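# Put phone on comic book, laptop on stand

## Task

Place the phone lying flat with all of it resting on the comic book, and put the closed laptop onto the laptop stand with its top face upward and one of its long edges resting against the stand's lips; when finished, neither gripper may be touching either object.

## Robot and tools

Robot: two arms, left_arm and right_arm, each ending in a two-finger gripper. The fingers point along the gripper's own +z axis and open and close along its y axis. The reported end_effector_position is the spot between the finger pads, roughly 1 cm back from the tips.

Scene frame: origin at table-top height, halfway between the two arms' nominal bases. +x runs out over the table, +z is up, and left_arm sits on the +y side (arm names do not match image left/right). Positions are in metres, orientations as end_effector_quat_wxyz. Printed hand positions can be a little wrong, more so at long reach. A BASES line, if present, gives calibrated base locations.

Row layout (shared by execute_actions and move): one flat list of 14 numbers, each in [-1, 1], always covering both arms: dx, dy, dz, rx, ry, rz, opening for left_arm, then the same seven for right_arm. The first six per arm are an offset, not a pose: they shift the gripper from its Hand target as it stood when the action or move began, along scene-frame axes, with rotation about the Hand target's position. Scale: 1.0 equals 0.6 m for dx/dy/dz and 180 degrees for the rotation; rx, ry, rz form a single rotation vector. If the translation part is longer than 1.0 it may be shortened along its direction. Opening is absolute: +1 fully open (0.094 m), -1 closed. To leave an arm still, send six zeros and repeat its current opening; a 0 in the opening slot really commands half-open.

execute_actions(actions, cameras): actions is a list of actions; each action is a list of up to 15 rows, one row per control step of 1/30 s. If fewer than 15 rows are given, the last row is held for the remaining steps. Every row in an action is measured from that action's starting Hand target, not from the previous row, and each new action starts from the new Hand target, so sending the same offset again moves further. An empty list simply returns state and images. cameras chooses images: omitted, null or ["all"] for all, [] for none; names are cam_head_left and cam_head_right (896x504 each). An unknown name invalidates the call.

move(target, speed, blend, opening_speed, blocking, cameras): drives each gripper in a straight line toward the offset in target, measured from its Hand target. target is one 14-number row, or a list of up to 15 rows differing only in offsets, all counted from the same starting Hand targets, sharing a 10 s cap. speed is the path top speed in m/s, 0.002 to 0.5 (default 0.25), rotation capped at twice that in rad/s; one value or one per target. blend (m) rounds corners between listed targets. opening_speed (0.2 or more per second on the -1..+1 scale) ramps the fingers; otherwise the opening is sent at once. blocking=false returns after about 0.5 s while motion continues; until a result shows the move has ended, call wait or stop before other motion. Paths do not avoid obstacles or the other arm; grippers lag and stray more when fast or when the arm is nearly straight. The result adds a move: line, e.g. done, off_target, moving, held or fault, plus limits (paced = pose clipped, held = steps withheld). An arm not named is done, i.e. resting within 10 mm and 2 degrees. Done says nothing about contact.

wait(seconds 0 to 10, cameras): lets time pass with the last commands held; a running move continues. stop(): brakes a running move; fingers keep going unless opening_speed was set. zoom_image(camera, region [x0, y0, x1, y1] in pixels, top-left origin, up to 504x504) gives a closer look at the latest image. finished_scene(scene): scene is the number of the scene being ended; the first call only asks you to check, the second really ends it.

Controller behaviour: each step the command is clipped to within 100 mm and 20 degrees of the measured pose, so Hand target may fall short of what you asked; plan further offsets from it. Grippers can rest about 1 cm off in free air from friction and weight. A blocked arm keeps pushing until commanded away; to release a press, send a target back past the gripper. A pose unreachable line means a clearance check withheld that arm's command; it does not guard gripper-to-gripper contact.

Gripping: grip_measured uses the opening scale and reads slightly wide when empty, and up to about 0.064 narrower than a hard part under full squeeze. Commanding a little below the touch reading gives a light grip; about 0.11 below gives full force (around 50 to 62 N per pad). Release by commanding well above grip_measured. grip_effort_nm is motor effort (negative closing), not pad force. Joint torques include arm weight; torques 3 and 4 wrap at ±28 N m.

Cautions: objects may be tugged or nudged unexpectedly. Nothing may leave the table. Avoid drops, releasing moving objects, fast impacts, strong presses, and any collision between the arms, which can end the scene in failure. Watch for MOTOR HOT: holding loads, stretched reach or pushing at unreachable poses heats motors, and at 100 °C an OVER-TEMPERATURE FAULT drops that arm for 30 to 60 s or more. Finish with both grippers clear of the phone and laptop.

Each tool is called after ">>>" as name([rows], argument=value, ...), one row to a line, values as JSON.

## Session

>>> execute_actions(actions=[])

>>> zoom_image(camera="cam_head_left", region=[80, 80, 580, 480])

>>> zoom_image(camera="cam_head_right", region=[130, 80, 630, 480])

Scene clock: 0.00 s.
left_arm: end_effector_position=(+0.5781, +0.0324, +0.2203) grip_measured=+1.000 grip_effort_nm=n/a end_effector_quat_wxyz=(+0.373, -0.189, +0.872, +0.255) | right_arm: end_effector_position=(+0.2777, -0.6686, +0.2408) grip_measured=+1.000 grip_effort_nm=n/a end_effector_quat_wxyz=(+0.133, +0.606, +0.784, +0.005)
Joint positions: left_arm=[-0.632 1.766 1.516 -1.115 -0.923 -0.928 0.094] | right_arm=[-0.891 1.408 1.311 -1.216 -0.069 0.44 0.094]
Joint velocities: left_arm=[0.005 -0.015 0.007 -0.007 -0.037 -0.007 0] | right_arm=[-0.015 0.015 0.012 -0.007 -0.037 0.051 0]
Joint torques (N m): no reading
Motor temperatures (°C): left_arm=[22 29 34 24 33 24 28] | right_arm=[26 37 33 25 24 23 26]
Heat: left arm: hottest elbow 34 °C; right arm: hottest shoulder 37 °C.
Hand target: left_arm +0.5842, +0.0283, +0.2384; +0.386, -0.198, +0.868, +0.242 | right_arm +0.2823, -0.6743, +0.2483; +0.141, +0.606, +0.783, +0.003
Tool commands: left_gripper/opening=+1.0 right_gripper/opening=+1.0

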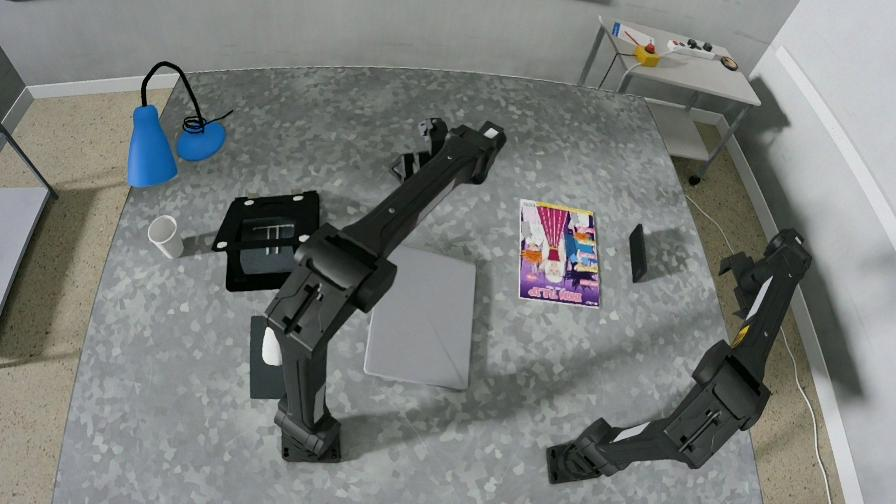

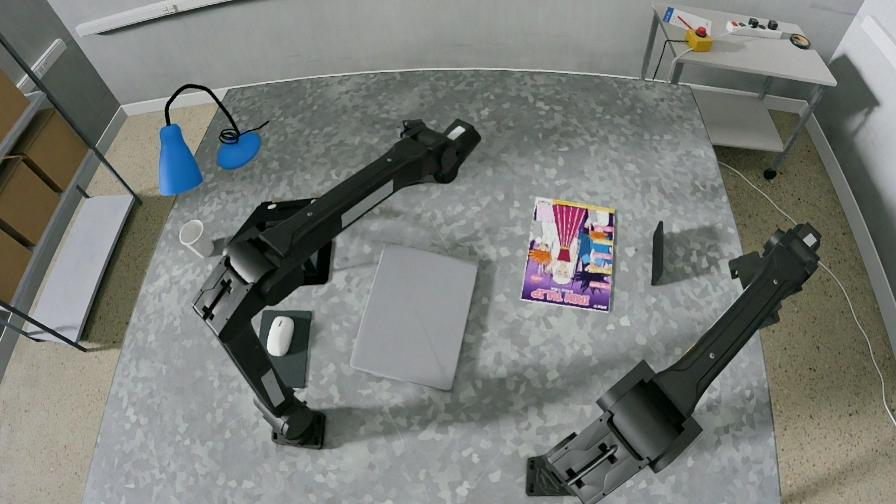

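Scaled by 1.008.

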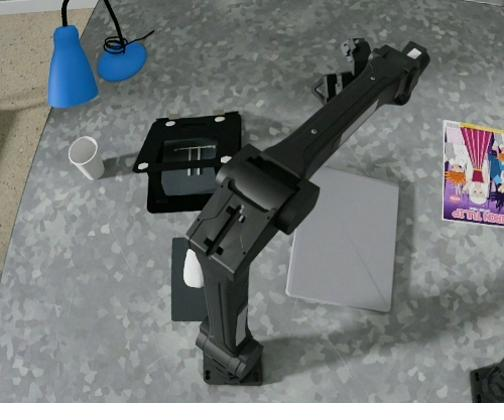

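Scaled by 1.008.

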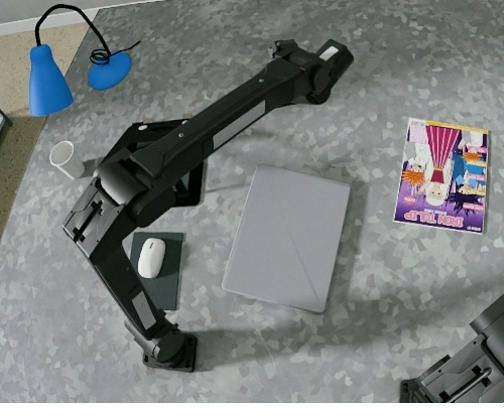

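>>> zoom_image(camera="cam_head_left", region=[500, 180, 700, 320])

>>> zoom_image(camera="cam_head_right", region=[500, 180, 700, 320])

Scaled by 2.520.

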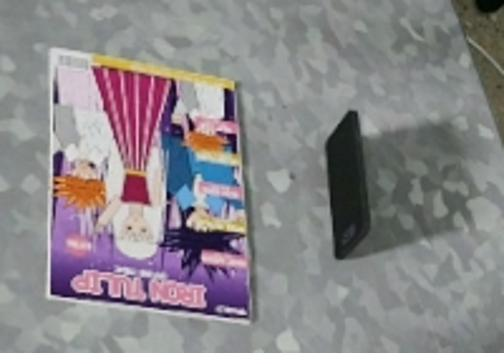

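Scaled by 2.520.

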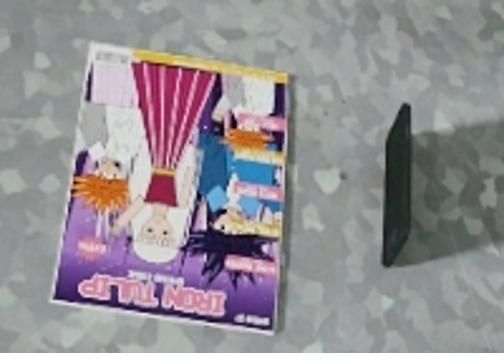

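>>> zoom_image(camera="cam_head_left", region=[610, 210, 680, 295])

>>> zoom_image(camera="cam_head_right", region=[625, 210, 695, 295])

Scaled by 5.929.

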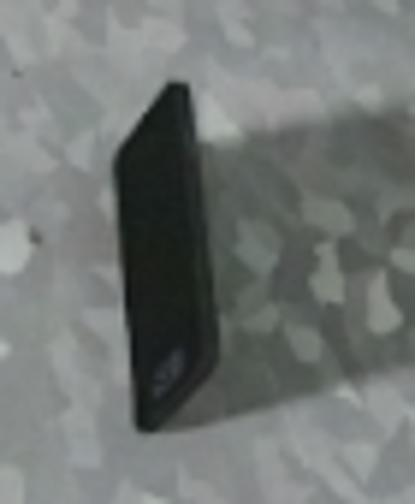

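Scaled by 5.929.

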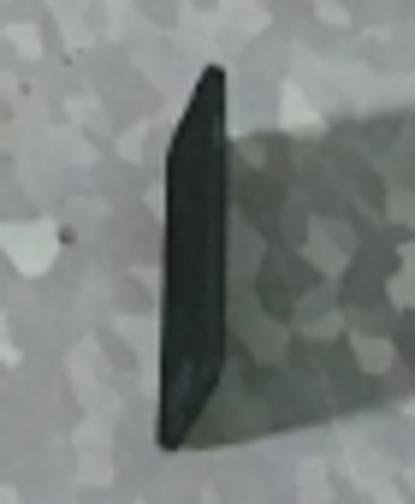

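>>> move(target=[-0.45, -0.1, 0.1, 0,0,0, 1, 0.388,0.337,-0.08,0.006,0.095,0.361,1], speed=0.2)

Scene clock: 50.93 s.
left_arm: end_effector_position=(+0.3225, -0.0333, +0.2973) grip_measured=+1.000 grip_effort_nm=0.027 end_effector_quat_wxyz=(+0.398, -0.171, +0.882, +0.188) | right_arm: end_effector_position=(+0.4998, -0.4709, +0.1930) grip_measured=+1.000 grip_effort_nm=-0.017 end_effector_quat_wxyz=(-0.006, +0.096, +0.995, +0.006)
Joint positions: left_arm=[-1.13 1.426 1.321 -1.672 -0.894 -1.582 0.094] | right_arm=[-0.3 1.806 1.69 -1.47 -0.009 -0.103 0.094]
Joint velocities: left_arm=[-0.005 -0.015 -0.007 -0.007 0.007 -0.081 0] | right_arm=[-0.005 -0.015 -0.007 0.002 0.007 0.007 0]
Joint torques (N m): left_arm=[-3.31 -13.8 8.9 -0.39 -0.45 -0.08] | right_arm=[0.91 -18.32 12.96 -0.16 0.1 0.07]
Motor temperatures (°C): left_arm=[22 33 37 24 33 24 28] | right_arm=[26 39 40 25 24 23 26]
Heat: left arm: hottest elbow 37 °C; right arm: hottest elbow 40 °C.
Hand target: left_arm +0.3153, -0.0305, +0.3023; +0.386, -0.197, +0.869, +0.239 | right_arm +0.5175, -0.4730, +0.1957; -0.001, +0.088, +0.996, +0.004
Off the commanded pose: left_arm 0.008 m, 7 deg | right_arm 0.017 m, 1 deg.
joint sent to its limit (left arm) — joint 4 (wrist pitch), lower limit. The joint targets are off in position and orientation.
move: off_target (left_arm, right_arm)

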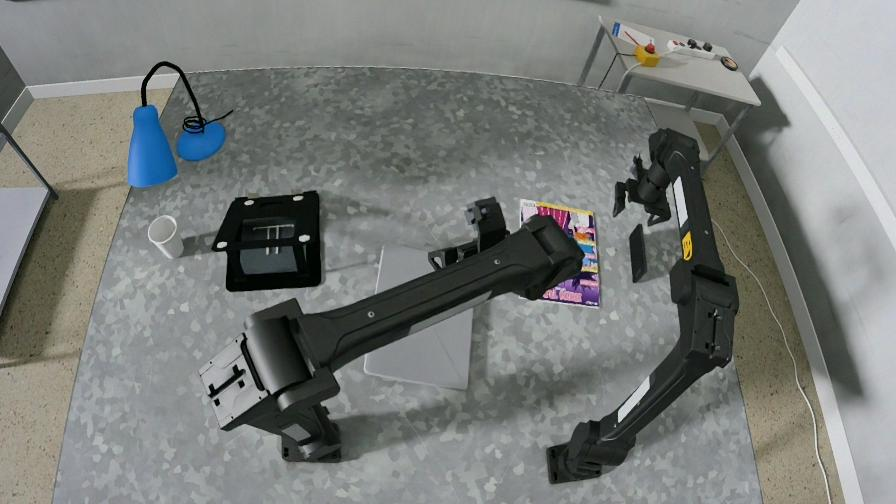

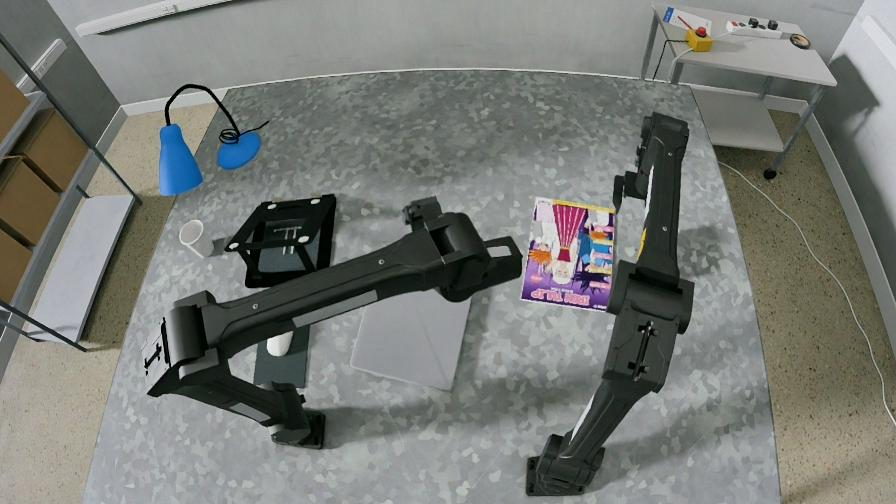

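>>> move(target=[0.2,-0.3,0.1, 0,0,0, 1, 0.02,-0.02,-0.1,0,0,0,1], speed=0.2, cameras=[])

>>> wait(seconds=0.1)

>>> zoom_image(camera="cam_head_left", region=[580, 190, 700, 300])

>>> zoom_image(camera="cam_head_right", region=[580, 190, 700, 300])

Scene clock: 58.50 s.
left_arm: end_effector_position=(+0.4230, -0.2072, +0.3376) grip_measured=+1.000 grip_effort_nm=0.027 end_effector_quat_wxyz=(+0.428, -0.127, +0.882, +0.149) | right_arm: end_effector_position=(+0.5272, -0.4792, +0.1585) grip_measured=+1.000 grip_effort_nm=-0.012 end_effector_quat_wxyz=(+0.014, +0.087, +0.996, +0.002)
Joint positions: left_arm=[-1.119 1.872 1.979 -1.675 -0.941 -1.376 0.094] | right_arm=[-0.3 1.869 1.69 -1.365 -0.009 -0.119 0.094]
Joint velocities: left_arm=[-0.005 0.005 0.002 -0.027 0.022 -0.007 0] | right_arm=[0.005 -0.005 -0.002 0.002 -0.007 -0.037 0]
Joint torques (N m): left_arm=[-0.09 -19.02 16.5 0.05 -0.75 0.09] | right_arm=[-0.03 -19.19 8.43 0.55 0.1 0.08]
Motor temperatures (°C): left_arm=[22 32 38 24 32 24 28] | right_arm=[26 39 42 25 24 23 26]
Heat: left arm: hottest elbow 38 °C; right arm: hottest elbow 42 °C.
Hand target: left_arm +0.4352, -0.2121, +0.3589; +0.385, -0.198, +0.869, +0.239 | right_arm +0.5285, -0.4858, +0.1357; -0.001, +0.088, +0.996, +0.004
Off the commanded pose: left_arm 0.028 m, 14 deg | right_arm 0.024 m, 2 deg.
joint sent to its limit (left arm) — joint 4 (wrist pitch), lower limit. The joint targets are off in position and orientation.
move: off_target (left_arm, right_arm)
No camera images: "cameras" was empty.

Scene clock: 58.60 s.
left_arm: end_effector_position=(+0.4230, -0.2071, +0.3377) grip_measured=+1.000 grip_effort_nm=0.022 end_effector_quat_wxyz=(+0.428, -0.127, +0.882, +0.149) | right_arm: end_effector_position=(+0.5272, -0.4792, +0.1585) grip_measured=+1.000 grip_effort_nm=-0.012 end_effector_quat_wxyz=(+0.014, +0.087, +0.996, +0.002)
Joint positions: left_arm=[-1.119 1.872 1.979 -1.675 -0.942 -1.376 0.094] | right_arm=[-0.3 1.869 1.69 -1.365 -0.009 -0.119 0.094]
Joint velocities: left_arm=[-0.005 -0.015 0.002 0.002 -0.022 -0.007 0] | right_arm=[-0.015 -0.005 -0.022 -0.012 0.007 -0.051 0]
Joint torques (N m): left_arm=[-0.21 -18.9 16.4 0.08 -0.71 0.11] | right_arm=[-0.15 -19.43 8.43 0.54 0.09 0.09]
Motor temperatures (°C): left_arm=[22 32 38 24 32 24 28] | right_arm=[26 39 42 25 24 23 26]
Heat: left arm: hottest elbow 38 °C; right arm: hottest elbow 42 °C.
Hand target: left_arm +0.4352, -0.2121, +0.3590; +0.385, -0.198, +0.869, +0.239 | right_arm +0.5285, -0.4858, +0.1357; -0.001, +0.088, +0.996, +0.004
Tool commands: left_gripper/opening=+1.0 right_gripper/opening=+1.0
Off the commanded pose: left_arm 0.028 m, 14 deg | right_arm 0.024 m, 2 deg.
wait: 0.10 s; no rest

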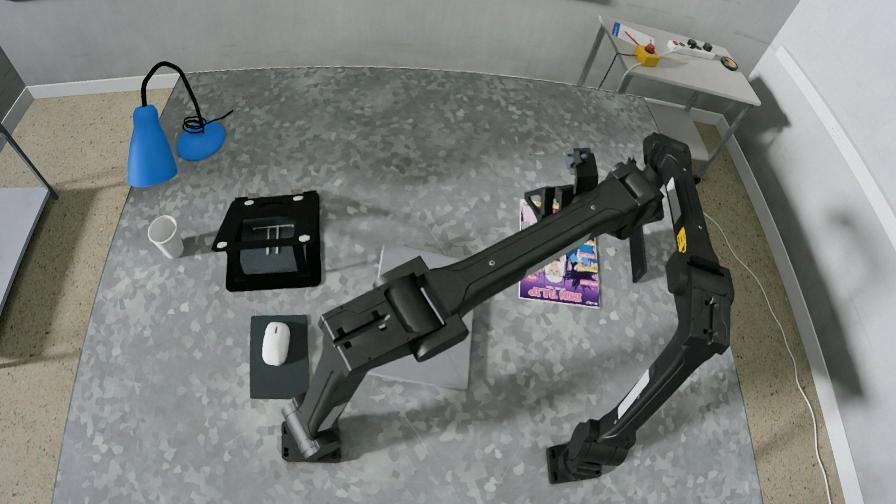

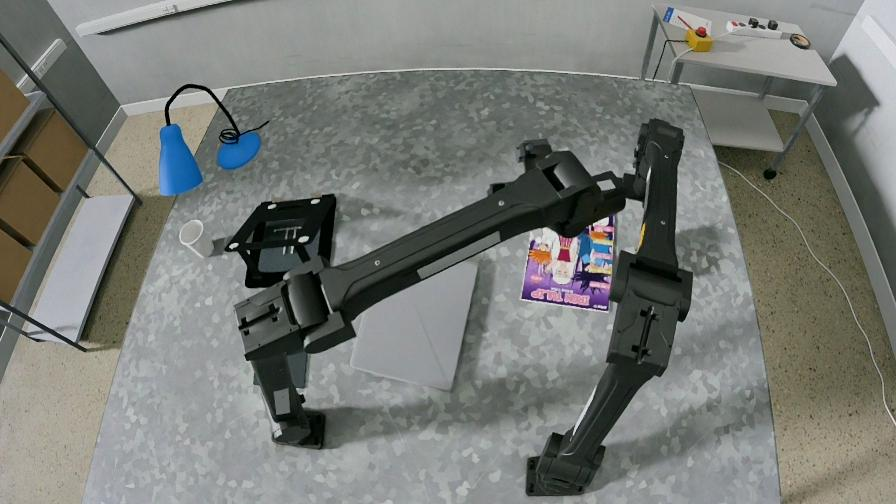

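Scaled by 4.200.

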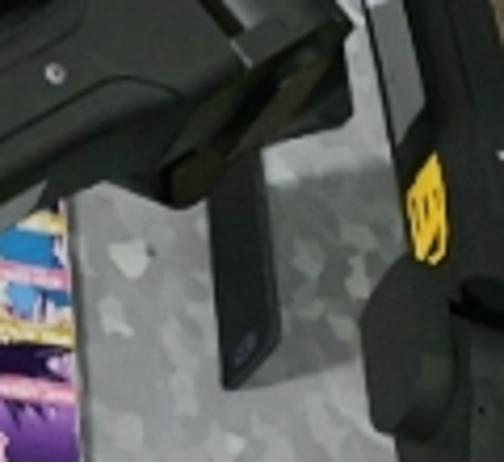

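Scaled by 4.200.

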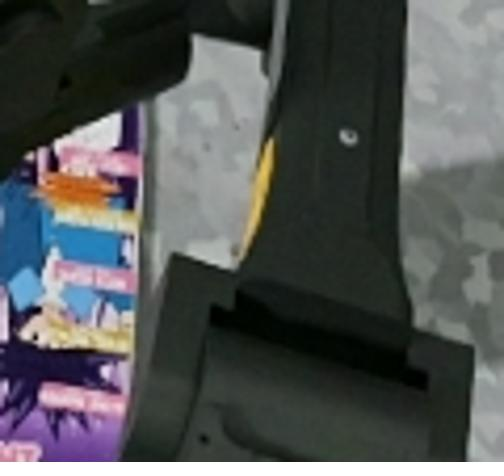

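>>> move(target=[-0.225,0.35,0, 0,0,0, 1, 0,0,-0.05,0,0,0,1], speed=0.2, cameras=["cam_head_left","cam_head_right"])

>>> zoom_image(camera="cam_head_left", region=[580, 190, 700, 300])

>>> zoom_image(camera="cam_head_left", region=[200, 180, 340, 300])

>>> zoom_image(camera="cam_head_right", region=[210, 180, 350, 300])

Scene clock: 64.30 s.
left_arm: end_effector_position=(+0.3085, -0.0010, +0.3625) grip_measured=+1.000 grip_effort_nm=0.022 end_effector_quat_wxyz=(+0.418, -0.151, +0.885, +0.139) | right_arm: end_effector_position=(+0.5314, -0.4805, +0.1335) grip_measured=+1.000 grip_effort_nm=-0.007 end_effector_quat_wxyz=(+0.019, +0.087, +0.996, +0.000)
Joint positions: left_arm=[-1.129 1.247 1.327 -1.675 -0.912 -1.451 0.094] | right_arm=[-0.3 1.887 1.65 -1.295 -0.009 -0.12 0.094]
Joint velocities: left_arm=[-0.015 -0.005 -0.007 0.002 -0.051 -0.007 0] | right_arm=[-0.005 -0.005 -0.002 -0.007 0.037 0.081 0]
Joint torques (N m): left_arm=[-2.96 -10.52 9.26 0.32 -0.47 -0.03] | right_arm=[-0.09 -19.6 7.5 0.58 0.09 0.09]
Motor temperatures (°C): left_arm=[22 32 39 24 32 24 28] | right_arm=[26 39 42 25 24 23 26]
Heat: left arm: hottest elbow 39 °C; right arm: hottest elbow 42 °C.
Hand target: left_arm +0.3019, -0.0011, +0.3630; +0.385, -0.198, +0.869, +0.239 | right_arm +0.5280, -0.4861, +0.1055; -0.002, +0.088, +0.996, +0.004
Off the commanded pose: left_arm 0.009 m, 13 deg | right_arm 0.029 m, 2 deg.
joint sent to its limit (left arm) — joint 4 (wrist pitch), lower limit. The joint targets are off in position and orientation.
move: off_target (left_arm, right_arm)

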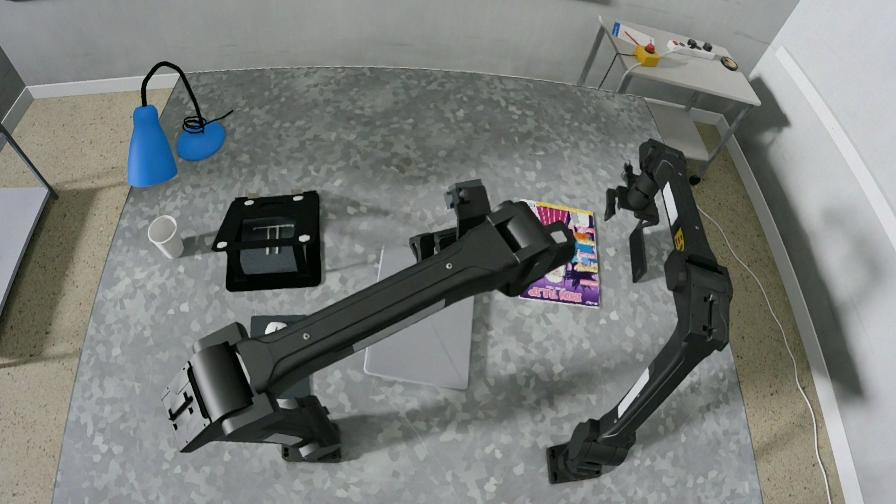

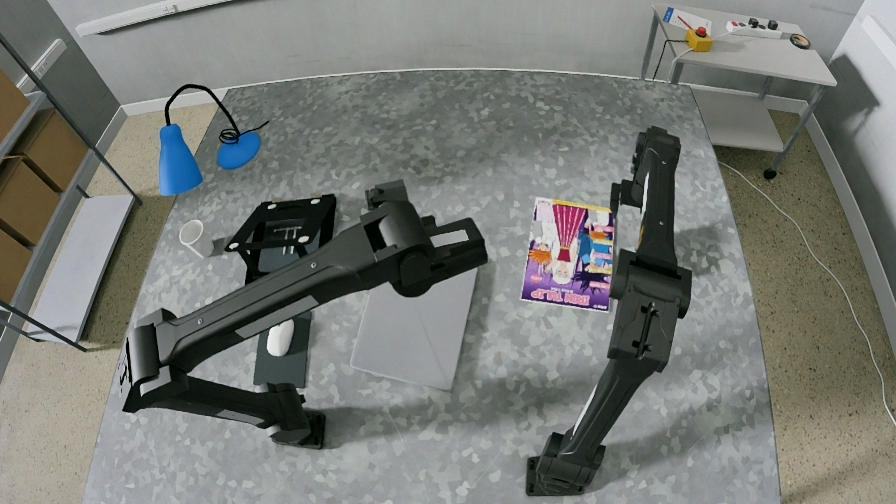

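Scaled by 4.200.

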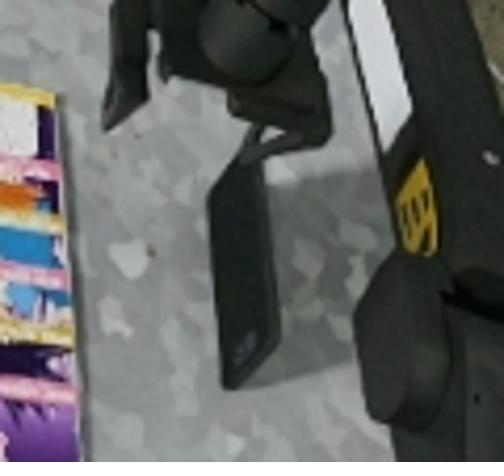

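Scaled by 3.600.

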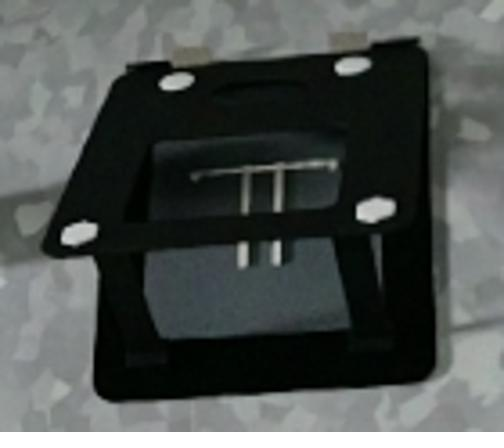

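Scaled by 3.600.

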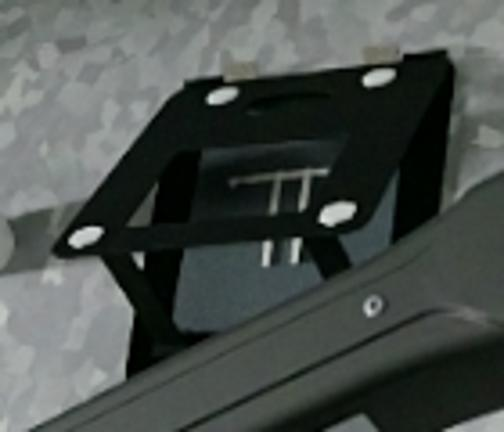

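>>> zoom_image(camera="cam_head_left", region=[595, 180, 665, 250])

>>> zoom_image(camera="cam_head_right", region=[600, 150, 670, 220])

Scaled by 7.200.

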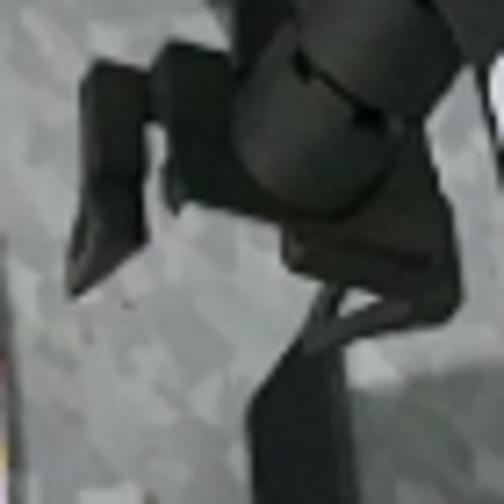

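Scaled by 7.200.

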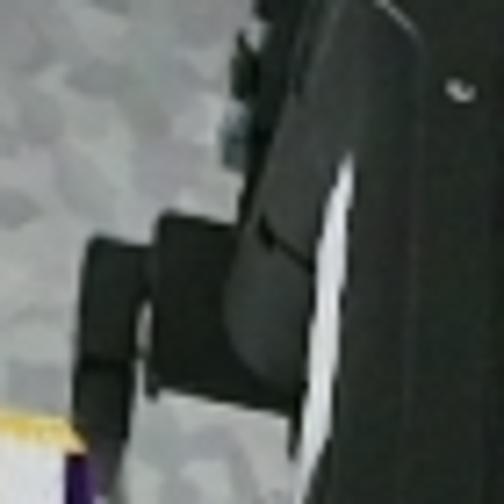

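>>> move(target=[0,0,0, 0,0,0, 1, -0.02,-0.1,0,0,0,0,1], speed=0.15, cameras=["cam_head_left","cam_head_right"])

>>> zoom_image(camera="cam_head_left", region=[595, 180, 695, 290])

>>> zoom_image(camera="cam_head_right", region=[600, 150, 700, 290])

Scene clock: 78.23 s.
left_arm: end_effector_position=(+0.3085, -0.0010, +0.3625) grip_measured=+1.000 grip_effort_nm=0.022 end_effector_quat_wxyz=(+0.418, -0.151, +0.885, +0.139) | right_arm: end_effector_position=(+0.5082, -0.5437, +0.1191) grip_measured=+1.000 grip_effort_nm=-0.012 end_effector_quat_wxyz=(+0.007, +0.093, +0.996, +0.002)
Joint positions: left_arm=[-1.129 1.247 1.327 -1.675 -0.912 -1.451 0.094] | right_arm=[-0.415 1.913 1.65 -1.295 -0.007 -0.223 0.094]
Joint velocities: left_arm=[0.015 0.015 -0.002 -0.012 0.007 -0.037 0] | right_arm=[0.005 0.024 -0.017 -0.007 -0.066 -0.081 0]
Joint torques (N m): left_arm=[-2.9 -10.58 9.18 0.08 -0.49 -0.11] | right_arm=[0.67 -19.66 10.04 0.12 0.06 0.11]
Motor temperatures (°C): left_arm=[22 32 39 24 32 24 27] | right_arm=[26 39 42 25 24 23 26]
Heat: left arm: hottest elbow 39 °C; right arm: hottest elbow 42 °C.
Hand target: left_arm +0.3019, -0.0011, +0.3630; +0.385, -0.198, +0.869, +0.239 | right_arm +0.5155, -0.5462, +0.1063; -0.001, +0.088, +0.996, +0.003
Off the commanded pose: left_arm 0.007 m, 13 deg | right_arm 0.016 m, 1 deg.
joint sent to its limit (left arm) — joint 4 (wrist pitch), lower limit. The joint targets are off in orientation, not in position.
move: off_target (left_arm, right_arm)

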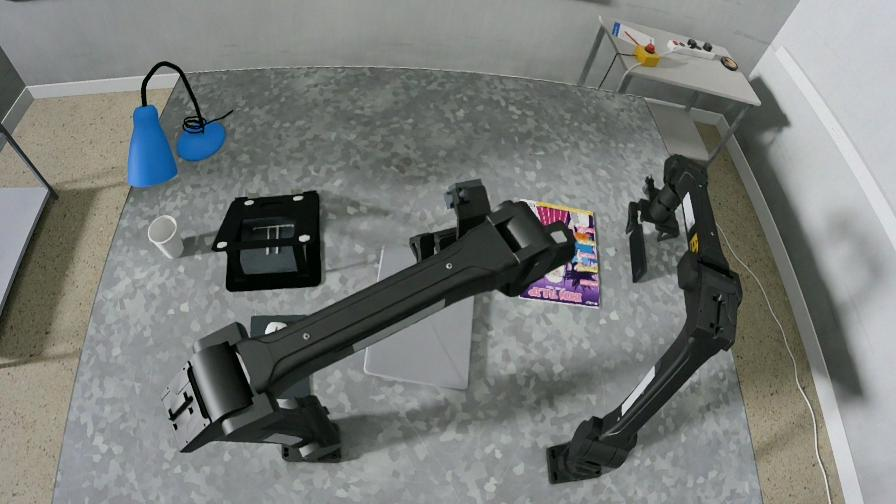

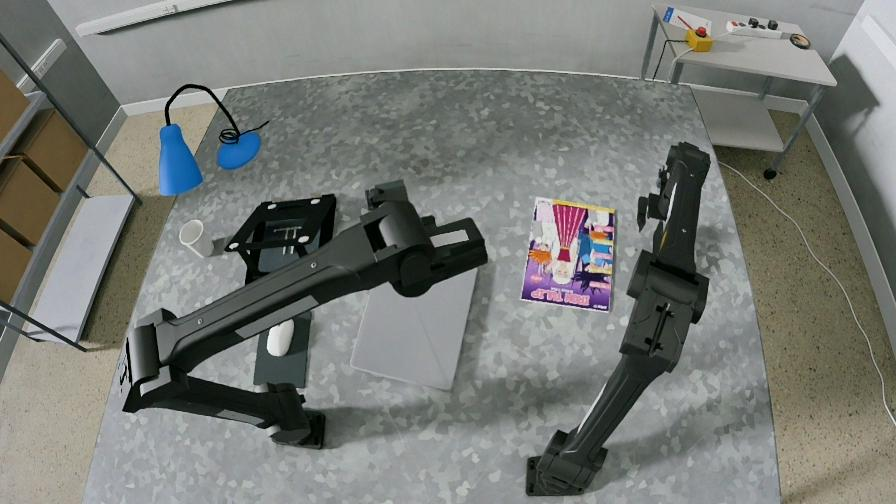

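Scaled by 4.582.

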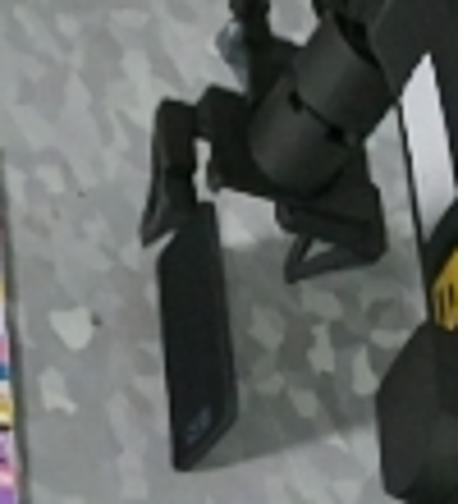

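Scaled by 3.600.

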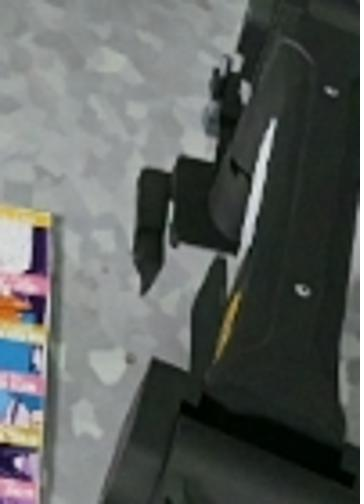

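>>> move(target=[0,0,0, 0,0,0, 1, 0.01,-0.025,-0.05,0,0,0,1], speed=0.1, cameras=["cam_head_left","cam_head_right"])

>>> zoom_image(camera="cam_head_left", region=[595, 180, 695, 290])

>>> zoom_image(camera="cam_head_right", region=[600, 150, 700, 290])

Scene clock: 86.33 s.
left_arm: end_effector_position=(+0.3085, -0.0010, +0.3625) grip_measured=+1.000 grip_effort_nm=0.022 end_effector_quat_wxyz=(+0.418, -0.151, +0.885, +0.139) | right_arm: end_effector_position=(+0.5141, -0.5505, +0.0872) grip_measured=+1.000 grip_effort_nm=-0.007 end_effector_quat_wxyz=(-0.001, +0.087, +0.996, +0.004)
Joint positions: left_arm=[-1.129 1.247 1.327 -1.675 -0.912 -1.451 0.094] | right_arm=[-0.421 1.969 1.65 -1.255 -0.007 -0.243 0.094]
Joint velocities: left_arm=[-0.015 -0.024 0.002 0.017 -0.051 0.037 0] | right_arm=[-0.015 -0.005 -0.007 0.002 0.007 0.037 0]
Joint torques (N m): left_arm=[-2.55 -11.34 9.22 -0.09 -0.51 -0.04] | right_arm=[-0.26 -20.54 9.99 0.49 0.07 0.06]
Motor temperatures (°C): left_arm=[22 31 39 24 32 24 27] | right_arm=[26 40 44 25 24 23 25]
Heat: left arm: hottest elbow 39 °C; right arm: hottest elbow 44 °C.
Hand target: left_arm +0.3019, -0.0011, +0.3630; +0.385, -0.198, +0.869, +0.239 | right_arm +0.5208, -0.5618, +0.0764; -0.001, +0.088, +0.996, +0.003
Off the commanded pose: left_arm 0.007 m, 13 deg | right_arm 0.017 m, 0 deg.
joint sent to its limit (left arm) — joint 4 (wrist pitch), lower limit. The joint targets are off in orientation, not in position.
move: off_target (left_arm, right_arm)

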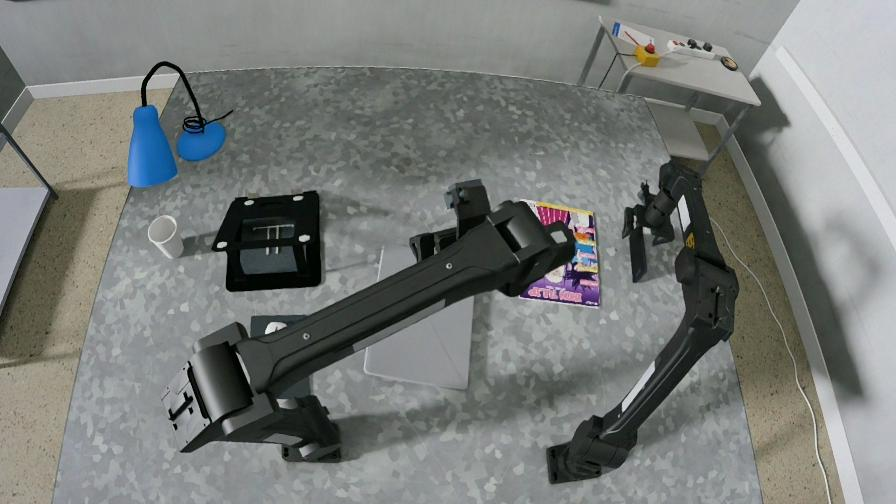

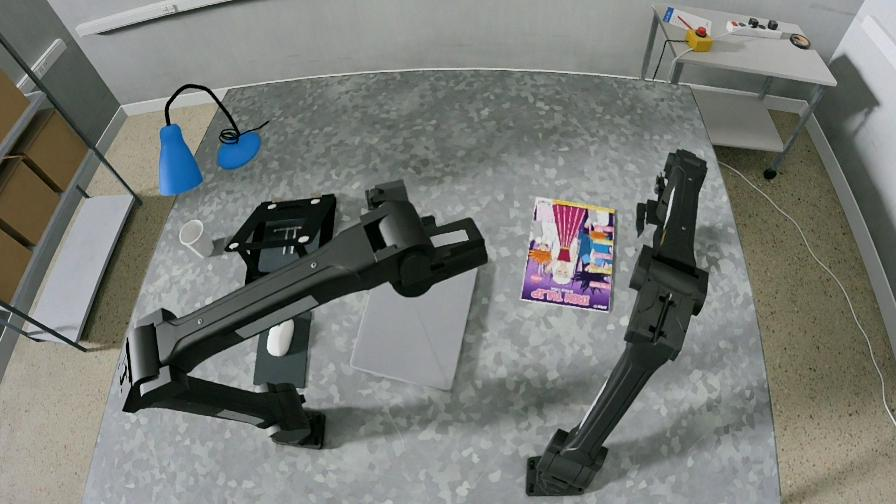

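Scaled by 4.582.

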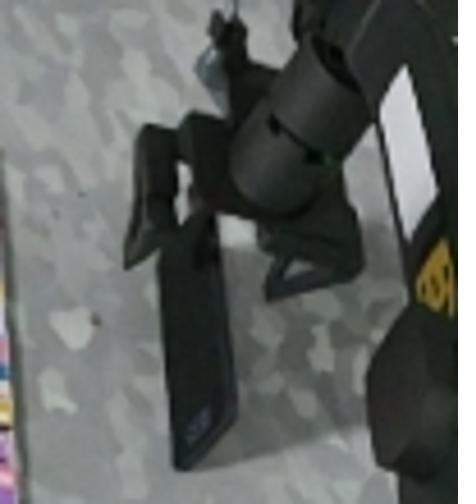

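Scaled by 3.600.

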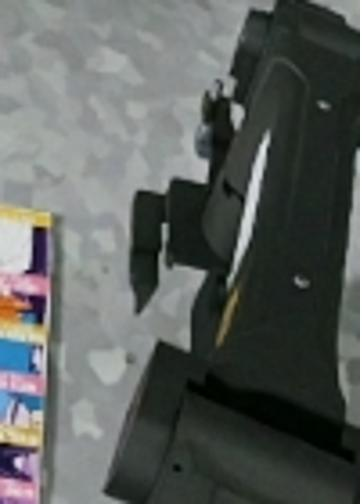

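>>> move([
  [0,0,0, 0,0,0, 1, -0.01,-0.05,0,0,0,0,1],
  [0,0,0, 0,0,0, 1, -0.01,-0.05,-0.04,0,0,0,1],
], speed=0.08, cameras=["cam_head_left","cam_head_right"])

>>> zoom_image(camera="cam_head_left", region=[595, 180, 695, 290])

Scene clock: 91.97 s.
left_arm: end_effector_position=(+0.3085, -0.0010, +0.3625) grip_measured=+1.000 grip_effort_nm=0.022 end_effector_quat_wxyz=(+0.418, -0.151, +0.885, +0.139) | right_arm: end_effector_position=(+0.5071, -0.5845, +0.0672) grip_measured=+1.000 grip_effort_nm=-0.007 end_effector_quat_wxyz=(+0.002, +0.090, +0.996, +0.003)
Joint positions: left_arm=[-1.129 1.247 1.327 -1.675 -0.912 -1.451 0.094] | right_arm=[-0.478 2.004 1.65 -1.214 -0.007 -0.293 0.094]
Joint velocities: left_arm=[-0.005 -0.005 0.002 -0.012 0.037 0.007 0] | right_arm=[-0.024 0.005 -0.002 0.002 -0.051 -0.037 0]
Joint torques (N m): left_arm=[-2.14 -10.7 9.29 -0.1 -0.49 -0.01] | right_arm=[0.21 -20.78 9.88 0.34 0.05 0.1]
Motor temperatures (°C): left_arm=[22 31 38 24 32 24 27] | right_arm=[26 41 44 25 24 23 25]
Heat: left arm: hottest elbow 38 °C; right arm: hottest elbow 44 °C.
Hand target: left_arm +0.3019, -0.0011, +0.3630; +0.385, -0.198, +0.869, +0.239 | right_arm +0.5141, -0.5918, +0.0526; +0.000, +0.088, +0.996, +0.003
Off the commanded pose: left_arm 0.007 m, 13 deg | right_arm 0.018 m, 0 deg.
joint sent to its limit (left arm) — joint 4 (wrist pitch), lower limit. The joint targets are off in orientation, not in position.
move: off_target (left_arm, right_arm)

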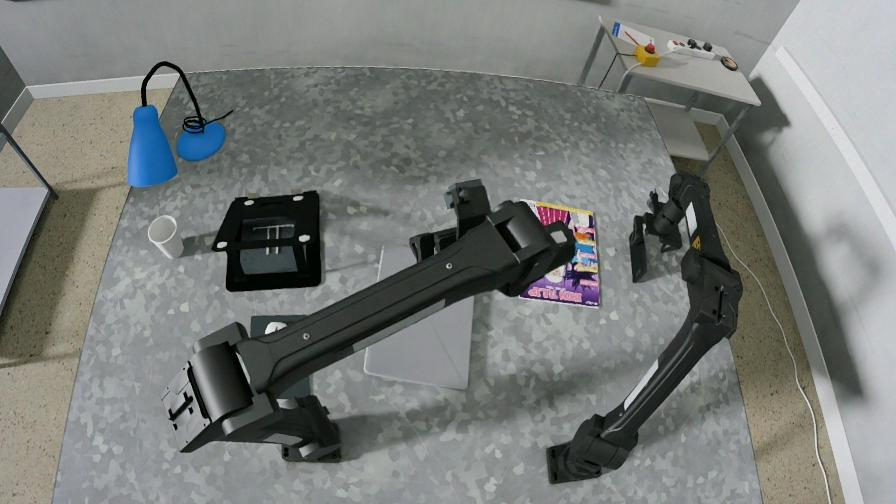

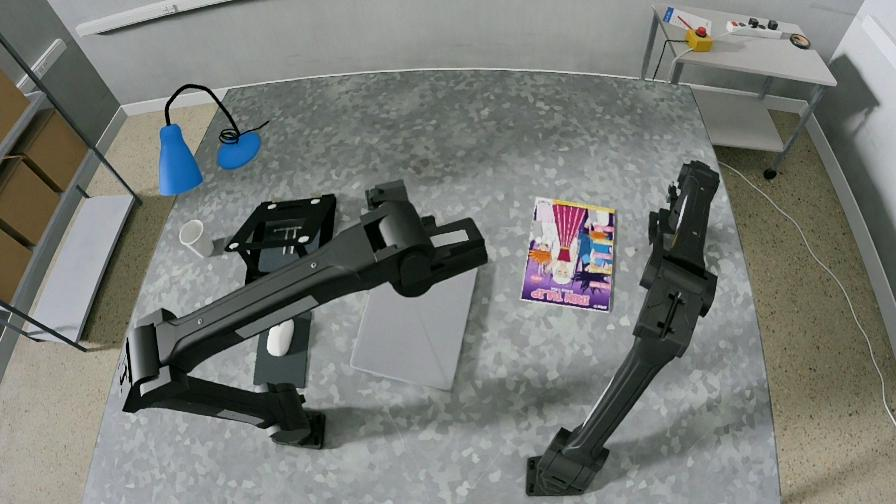

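Scaled by 4.582.

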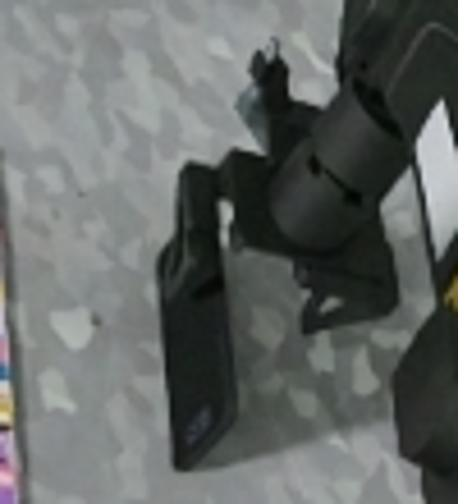

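>>> move([
  [0,0,0, 0,0,0, 1, -0.02,0.01,0,0,0,0,1],
  [0,0,0, 0,0,0, 1, -0.02,0.01,-0.05,0,0,0,1],
], speed=0.06, cameras=["cam_head_left","cam_head_right"])

>>> zoom_image(camera="cam_head_left", region=[595, 180, 695, 290])

Scene clock: 99.40 s.
left_arm: end_effector_position=(+0.3085, -0.0010, +0.3625) grip_measured=+1.000 grip_effort_nm=0.022 end_effector_quat_wxyz=(+0.418, -0.151, +0.885, +0.139) | right_arm: end_effector_position=(+0.5084, -0.5852, +0.0496) grip_measured=+1.000 grip_effort_nm=-0.007 end_effector_quat_wxyz=(+0.018, +0.089, +0.996, -0.004)
Joint positions: left_arm=[-1.129 1.247 1.327 -1.675 -0.912 -1.451 0.094] | right_arm=[-0.478 2.004 1.6 -1.13 -0.007 -0.293 0.094]
Joint velocities: left_arm=[-0.005 0.005 0.007 0.002 -0.022 -0.022 0] | right_arm=[0.005 -0.024 0.007 0.002 -0.022 0.037 0]
Joint torques (N m): left_arm=[-2.78 -10.58 9.26 0.08 -0.48 -0.01] | right_arm=[0.21 -21.07 7.08 0.66 0.04 0.08]
Motor temperatures (°C): left_arm=[22 31 38 24 32 24 27] | right_arm=[26 40 44 25 24 23 25]
Heat: left arm: hottest elbow 38 °C; right arm: hottest elbow 44 °C.
Hand target: left_arm +0.3019, -0.0011, +0.3630; +0.385, -0.198, +0.869, +0.239 | right_arm +0.5017, -0.5859, +0.0228; +0.000, +0.088, +0.996, +0.003
Off the commanded pose: left_arm 0.007 m, 13 deg | right_arm 0.028 m, 2 deg.
joint sent to its limit (left arm) — joint 4 (wrist pitch), lower limit. The joint targets are off in orientation, not in position.
move: off_target (left_arm, right_arm)

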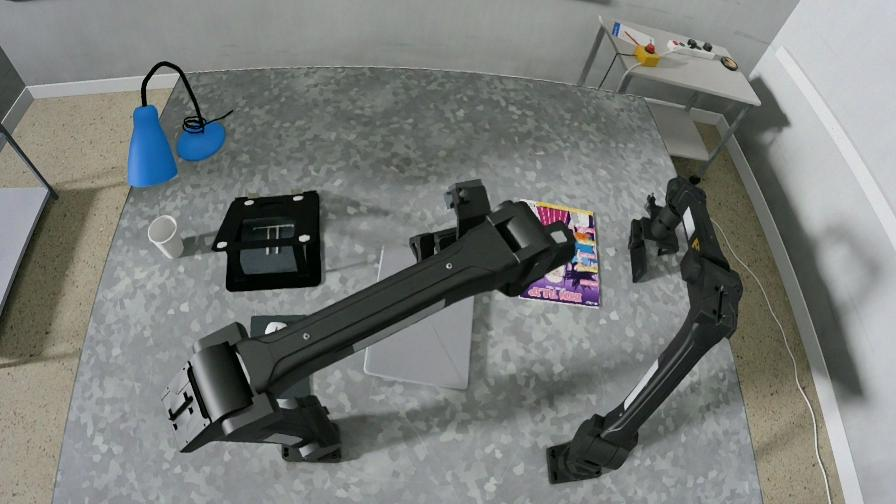

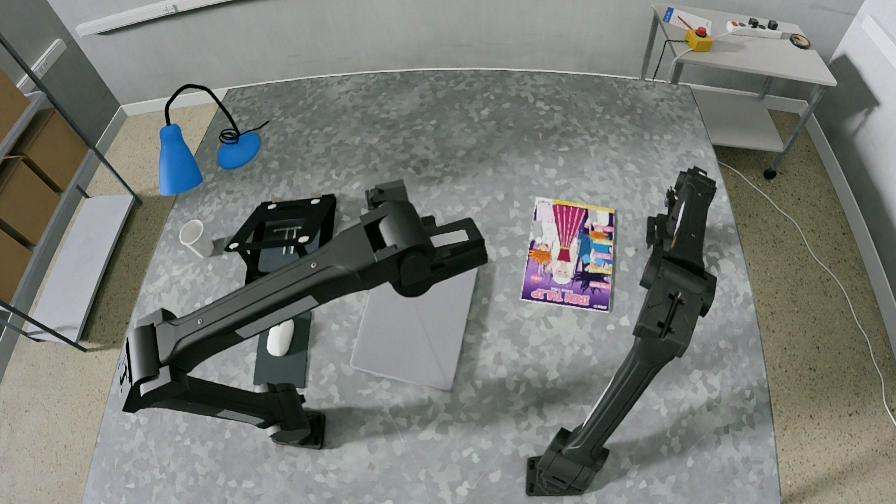

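Scaled by 4.582.

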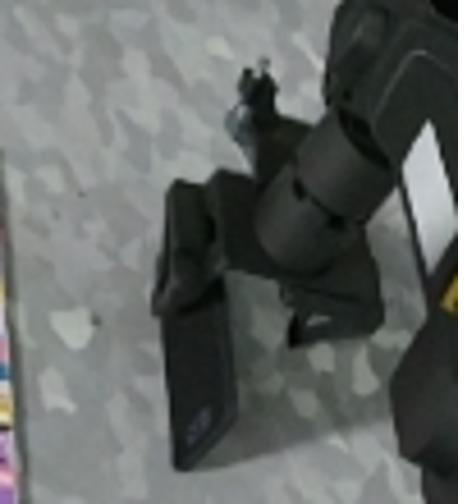

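>>> move(target=[0,0,0, 0,0,0, 1, -0.025,0.045,-0.017,0,0,0,1], speed=0.06, cameras=["cam_head_left","cam_head_right"])

>>> zoom_image(camera="cam_head_left", region=[595, 180, 695, 290])

Scene clock: 103.83 s.
left_arm: end_effector_position=(+0.3085, -0.0010, +0.3625) grip_measured=+1.000 grip_effort_nm=0.027 end_effector_quat_wxyz=(+0.418, -0.151, +0.885, +0.139) | right_arm: end_effector_position=(+0.4881, -0.5667, +0.0152) grip_measured=+1.000 grip_effort_nm=-0.012 end_effector_quat_wxyz=(-0.001, +0.089, +0.996, +0.003)
Joint positions: left_arm=[-1.129 1.247 1.327 -1.675 -0.912 -1.451 0.094] | right_arm=[-0.465 2.004 1.5 -1.069 -0.004 -0.28 0.094]
Joint velocities: left_arm=[-0.015 -0.005 -0.002 -0.002 -0.066 0.007 0] | right_arm=[0.015 -0.024 0.007 0.017 0.007 -0.037 0]
Joint torques (N m): left_arm=[-1.49 -11.05 9.31 -0.08 -0.51 -0.04] | right_arm=[1.32 -24.29 6.3 0.5 -0.03 0.23]
Motor temperatures (°C): left_arm=[22 31 38 24 31 24 27] | right_arm=[26 40 44 25 24 23 25]
Heat: left arm: hottest elbow 38 °C; right arm: hottest elbow 44 °C.
Hand target: left_arm +0.3019, -0.0011, +0.3630; +0.385, -0.198, +0.869, +0.239 | right_arm +0.4870, -0.5588, +0.0127; +0.000, +0.088, +0.996, +0.003
Off the commanded pose: left_arm 0.007 m, 13 deg | right_arm 0.008 m, 0 deg.
joint sent to its limit (left arm) — joint 4 (wrist pitch), lower limit. The joint targets are off in orientation, not in position.
move: off_target (left_arm)

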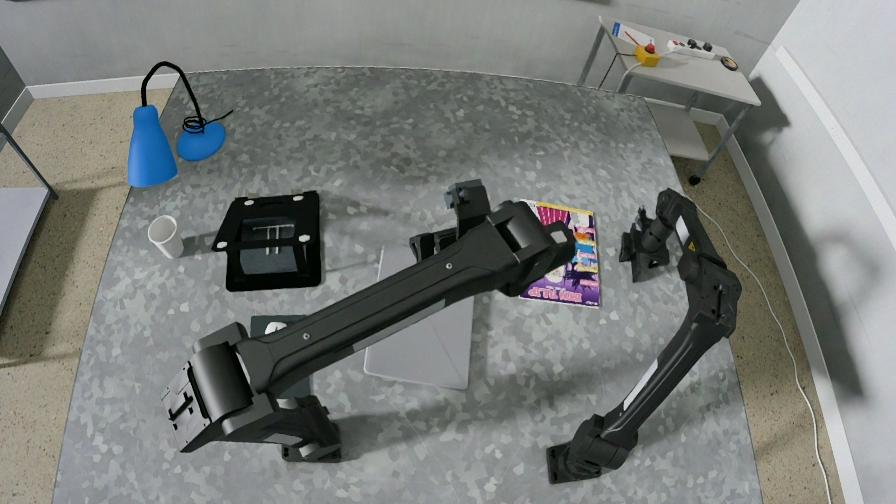

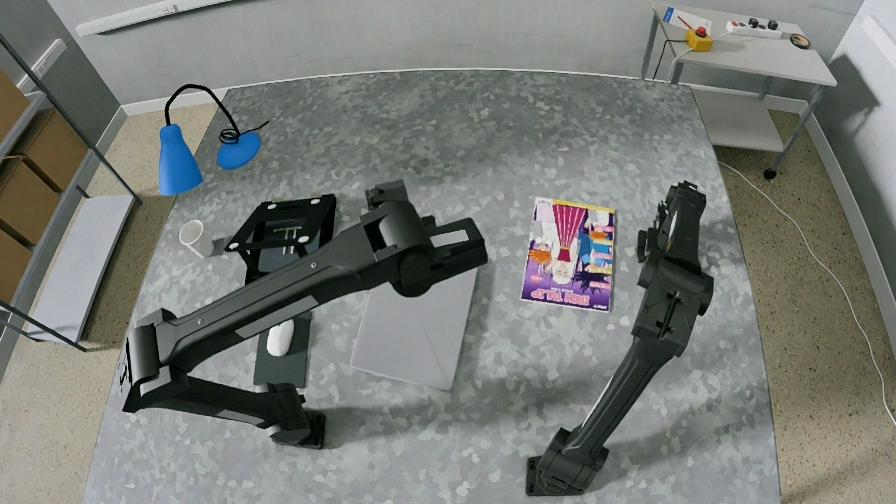

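Scaled by 4.582.

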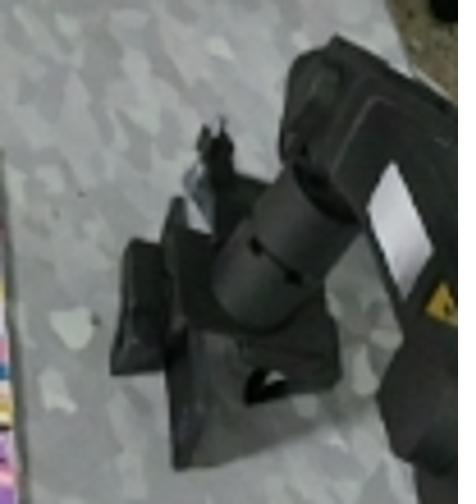

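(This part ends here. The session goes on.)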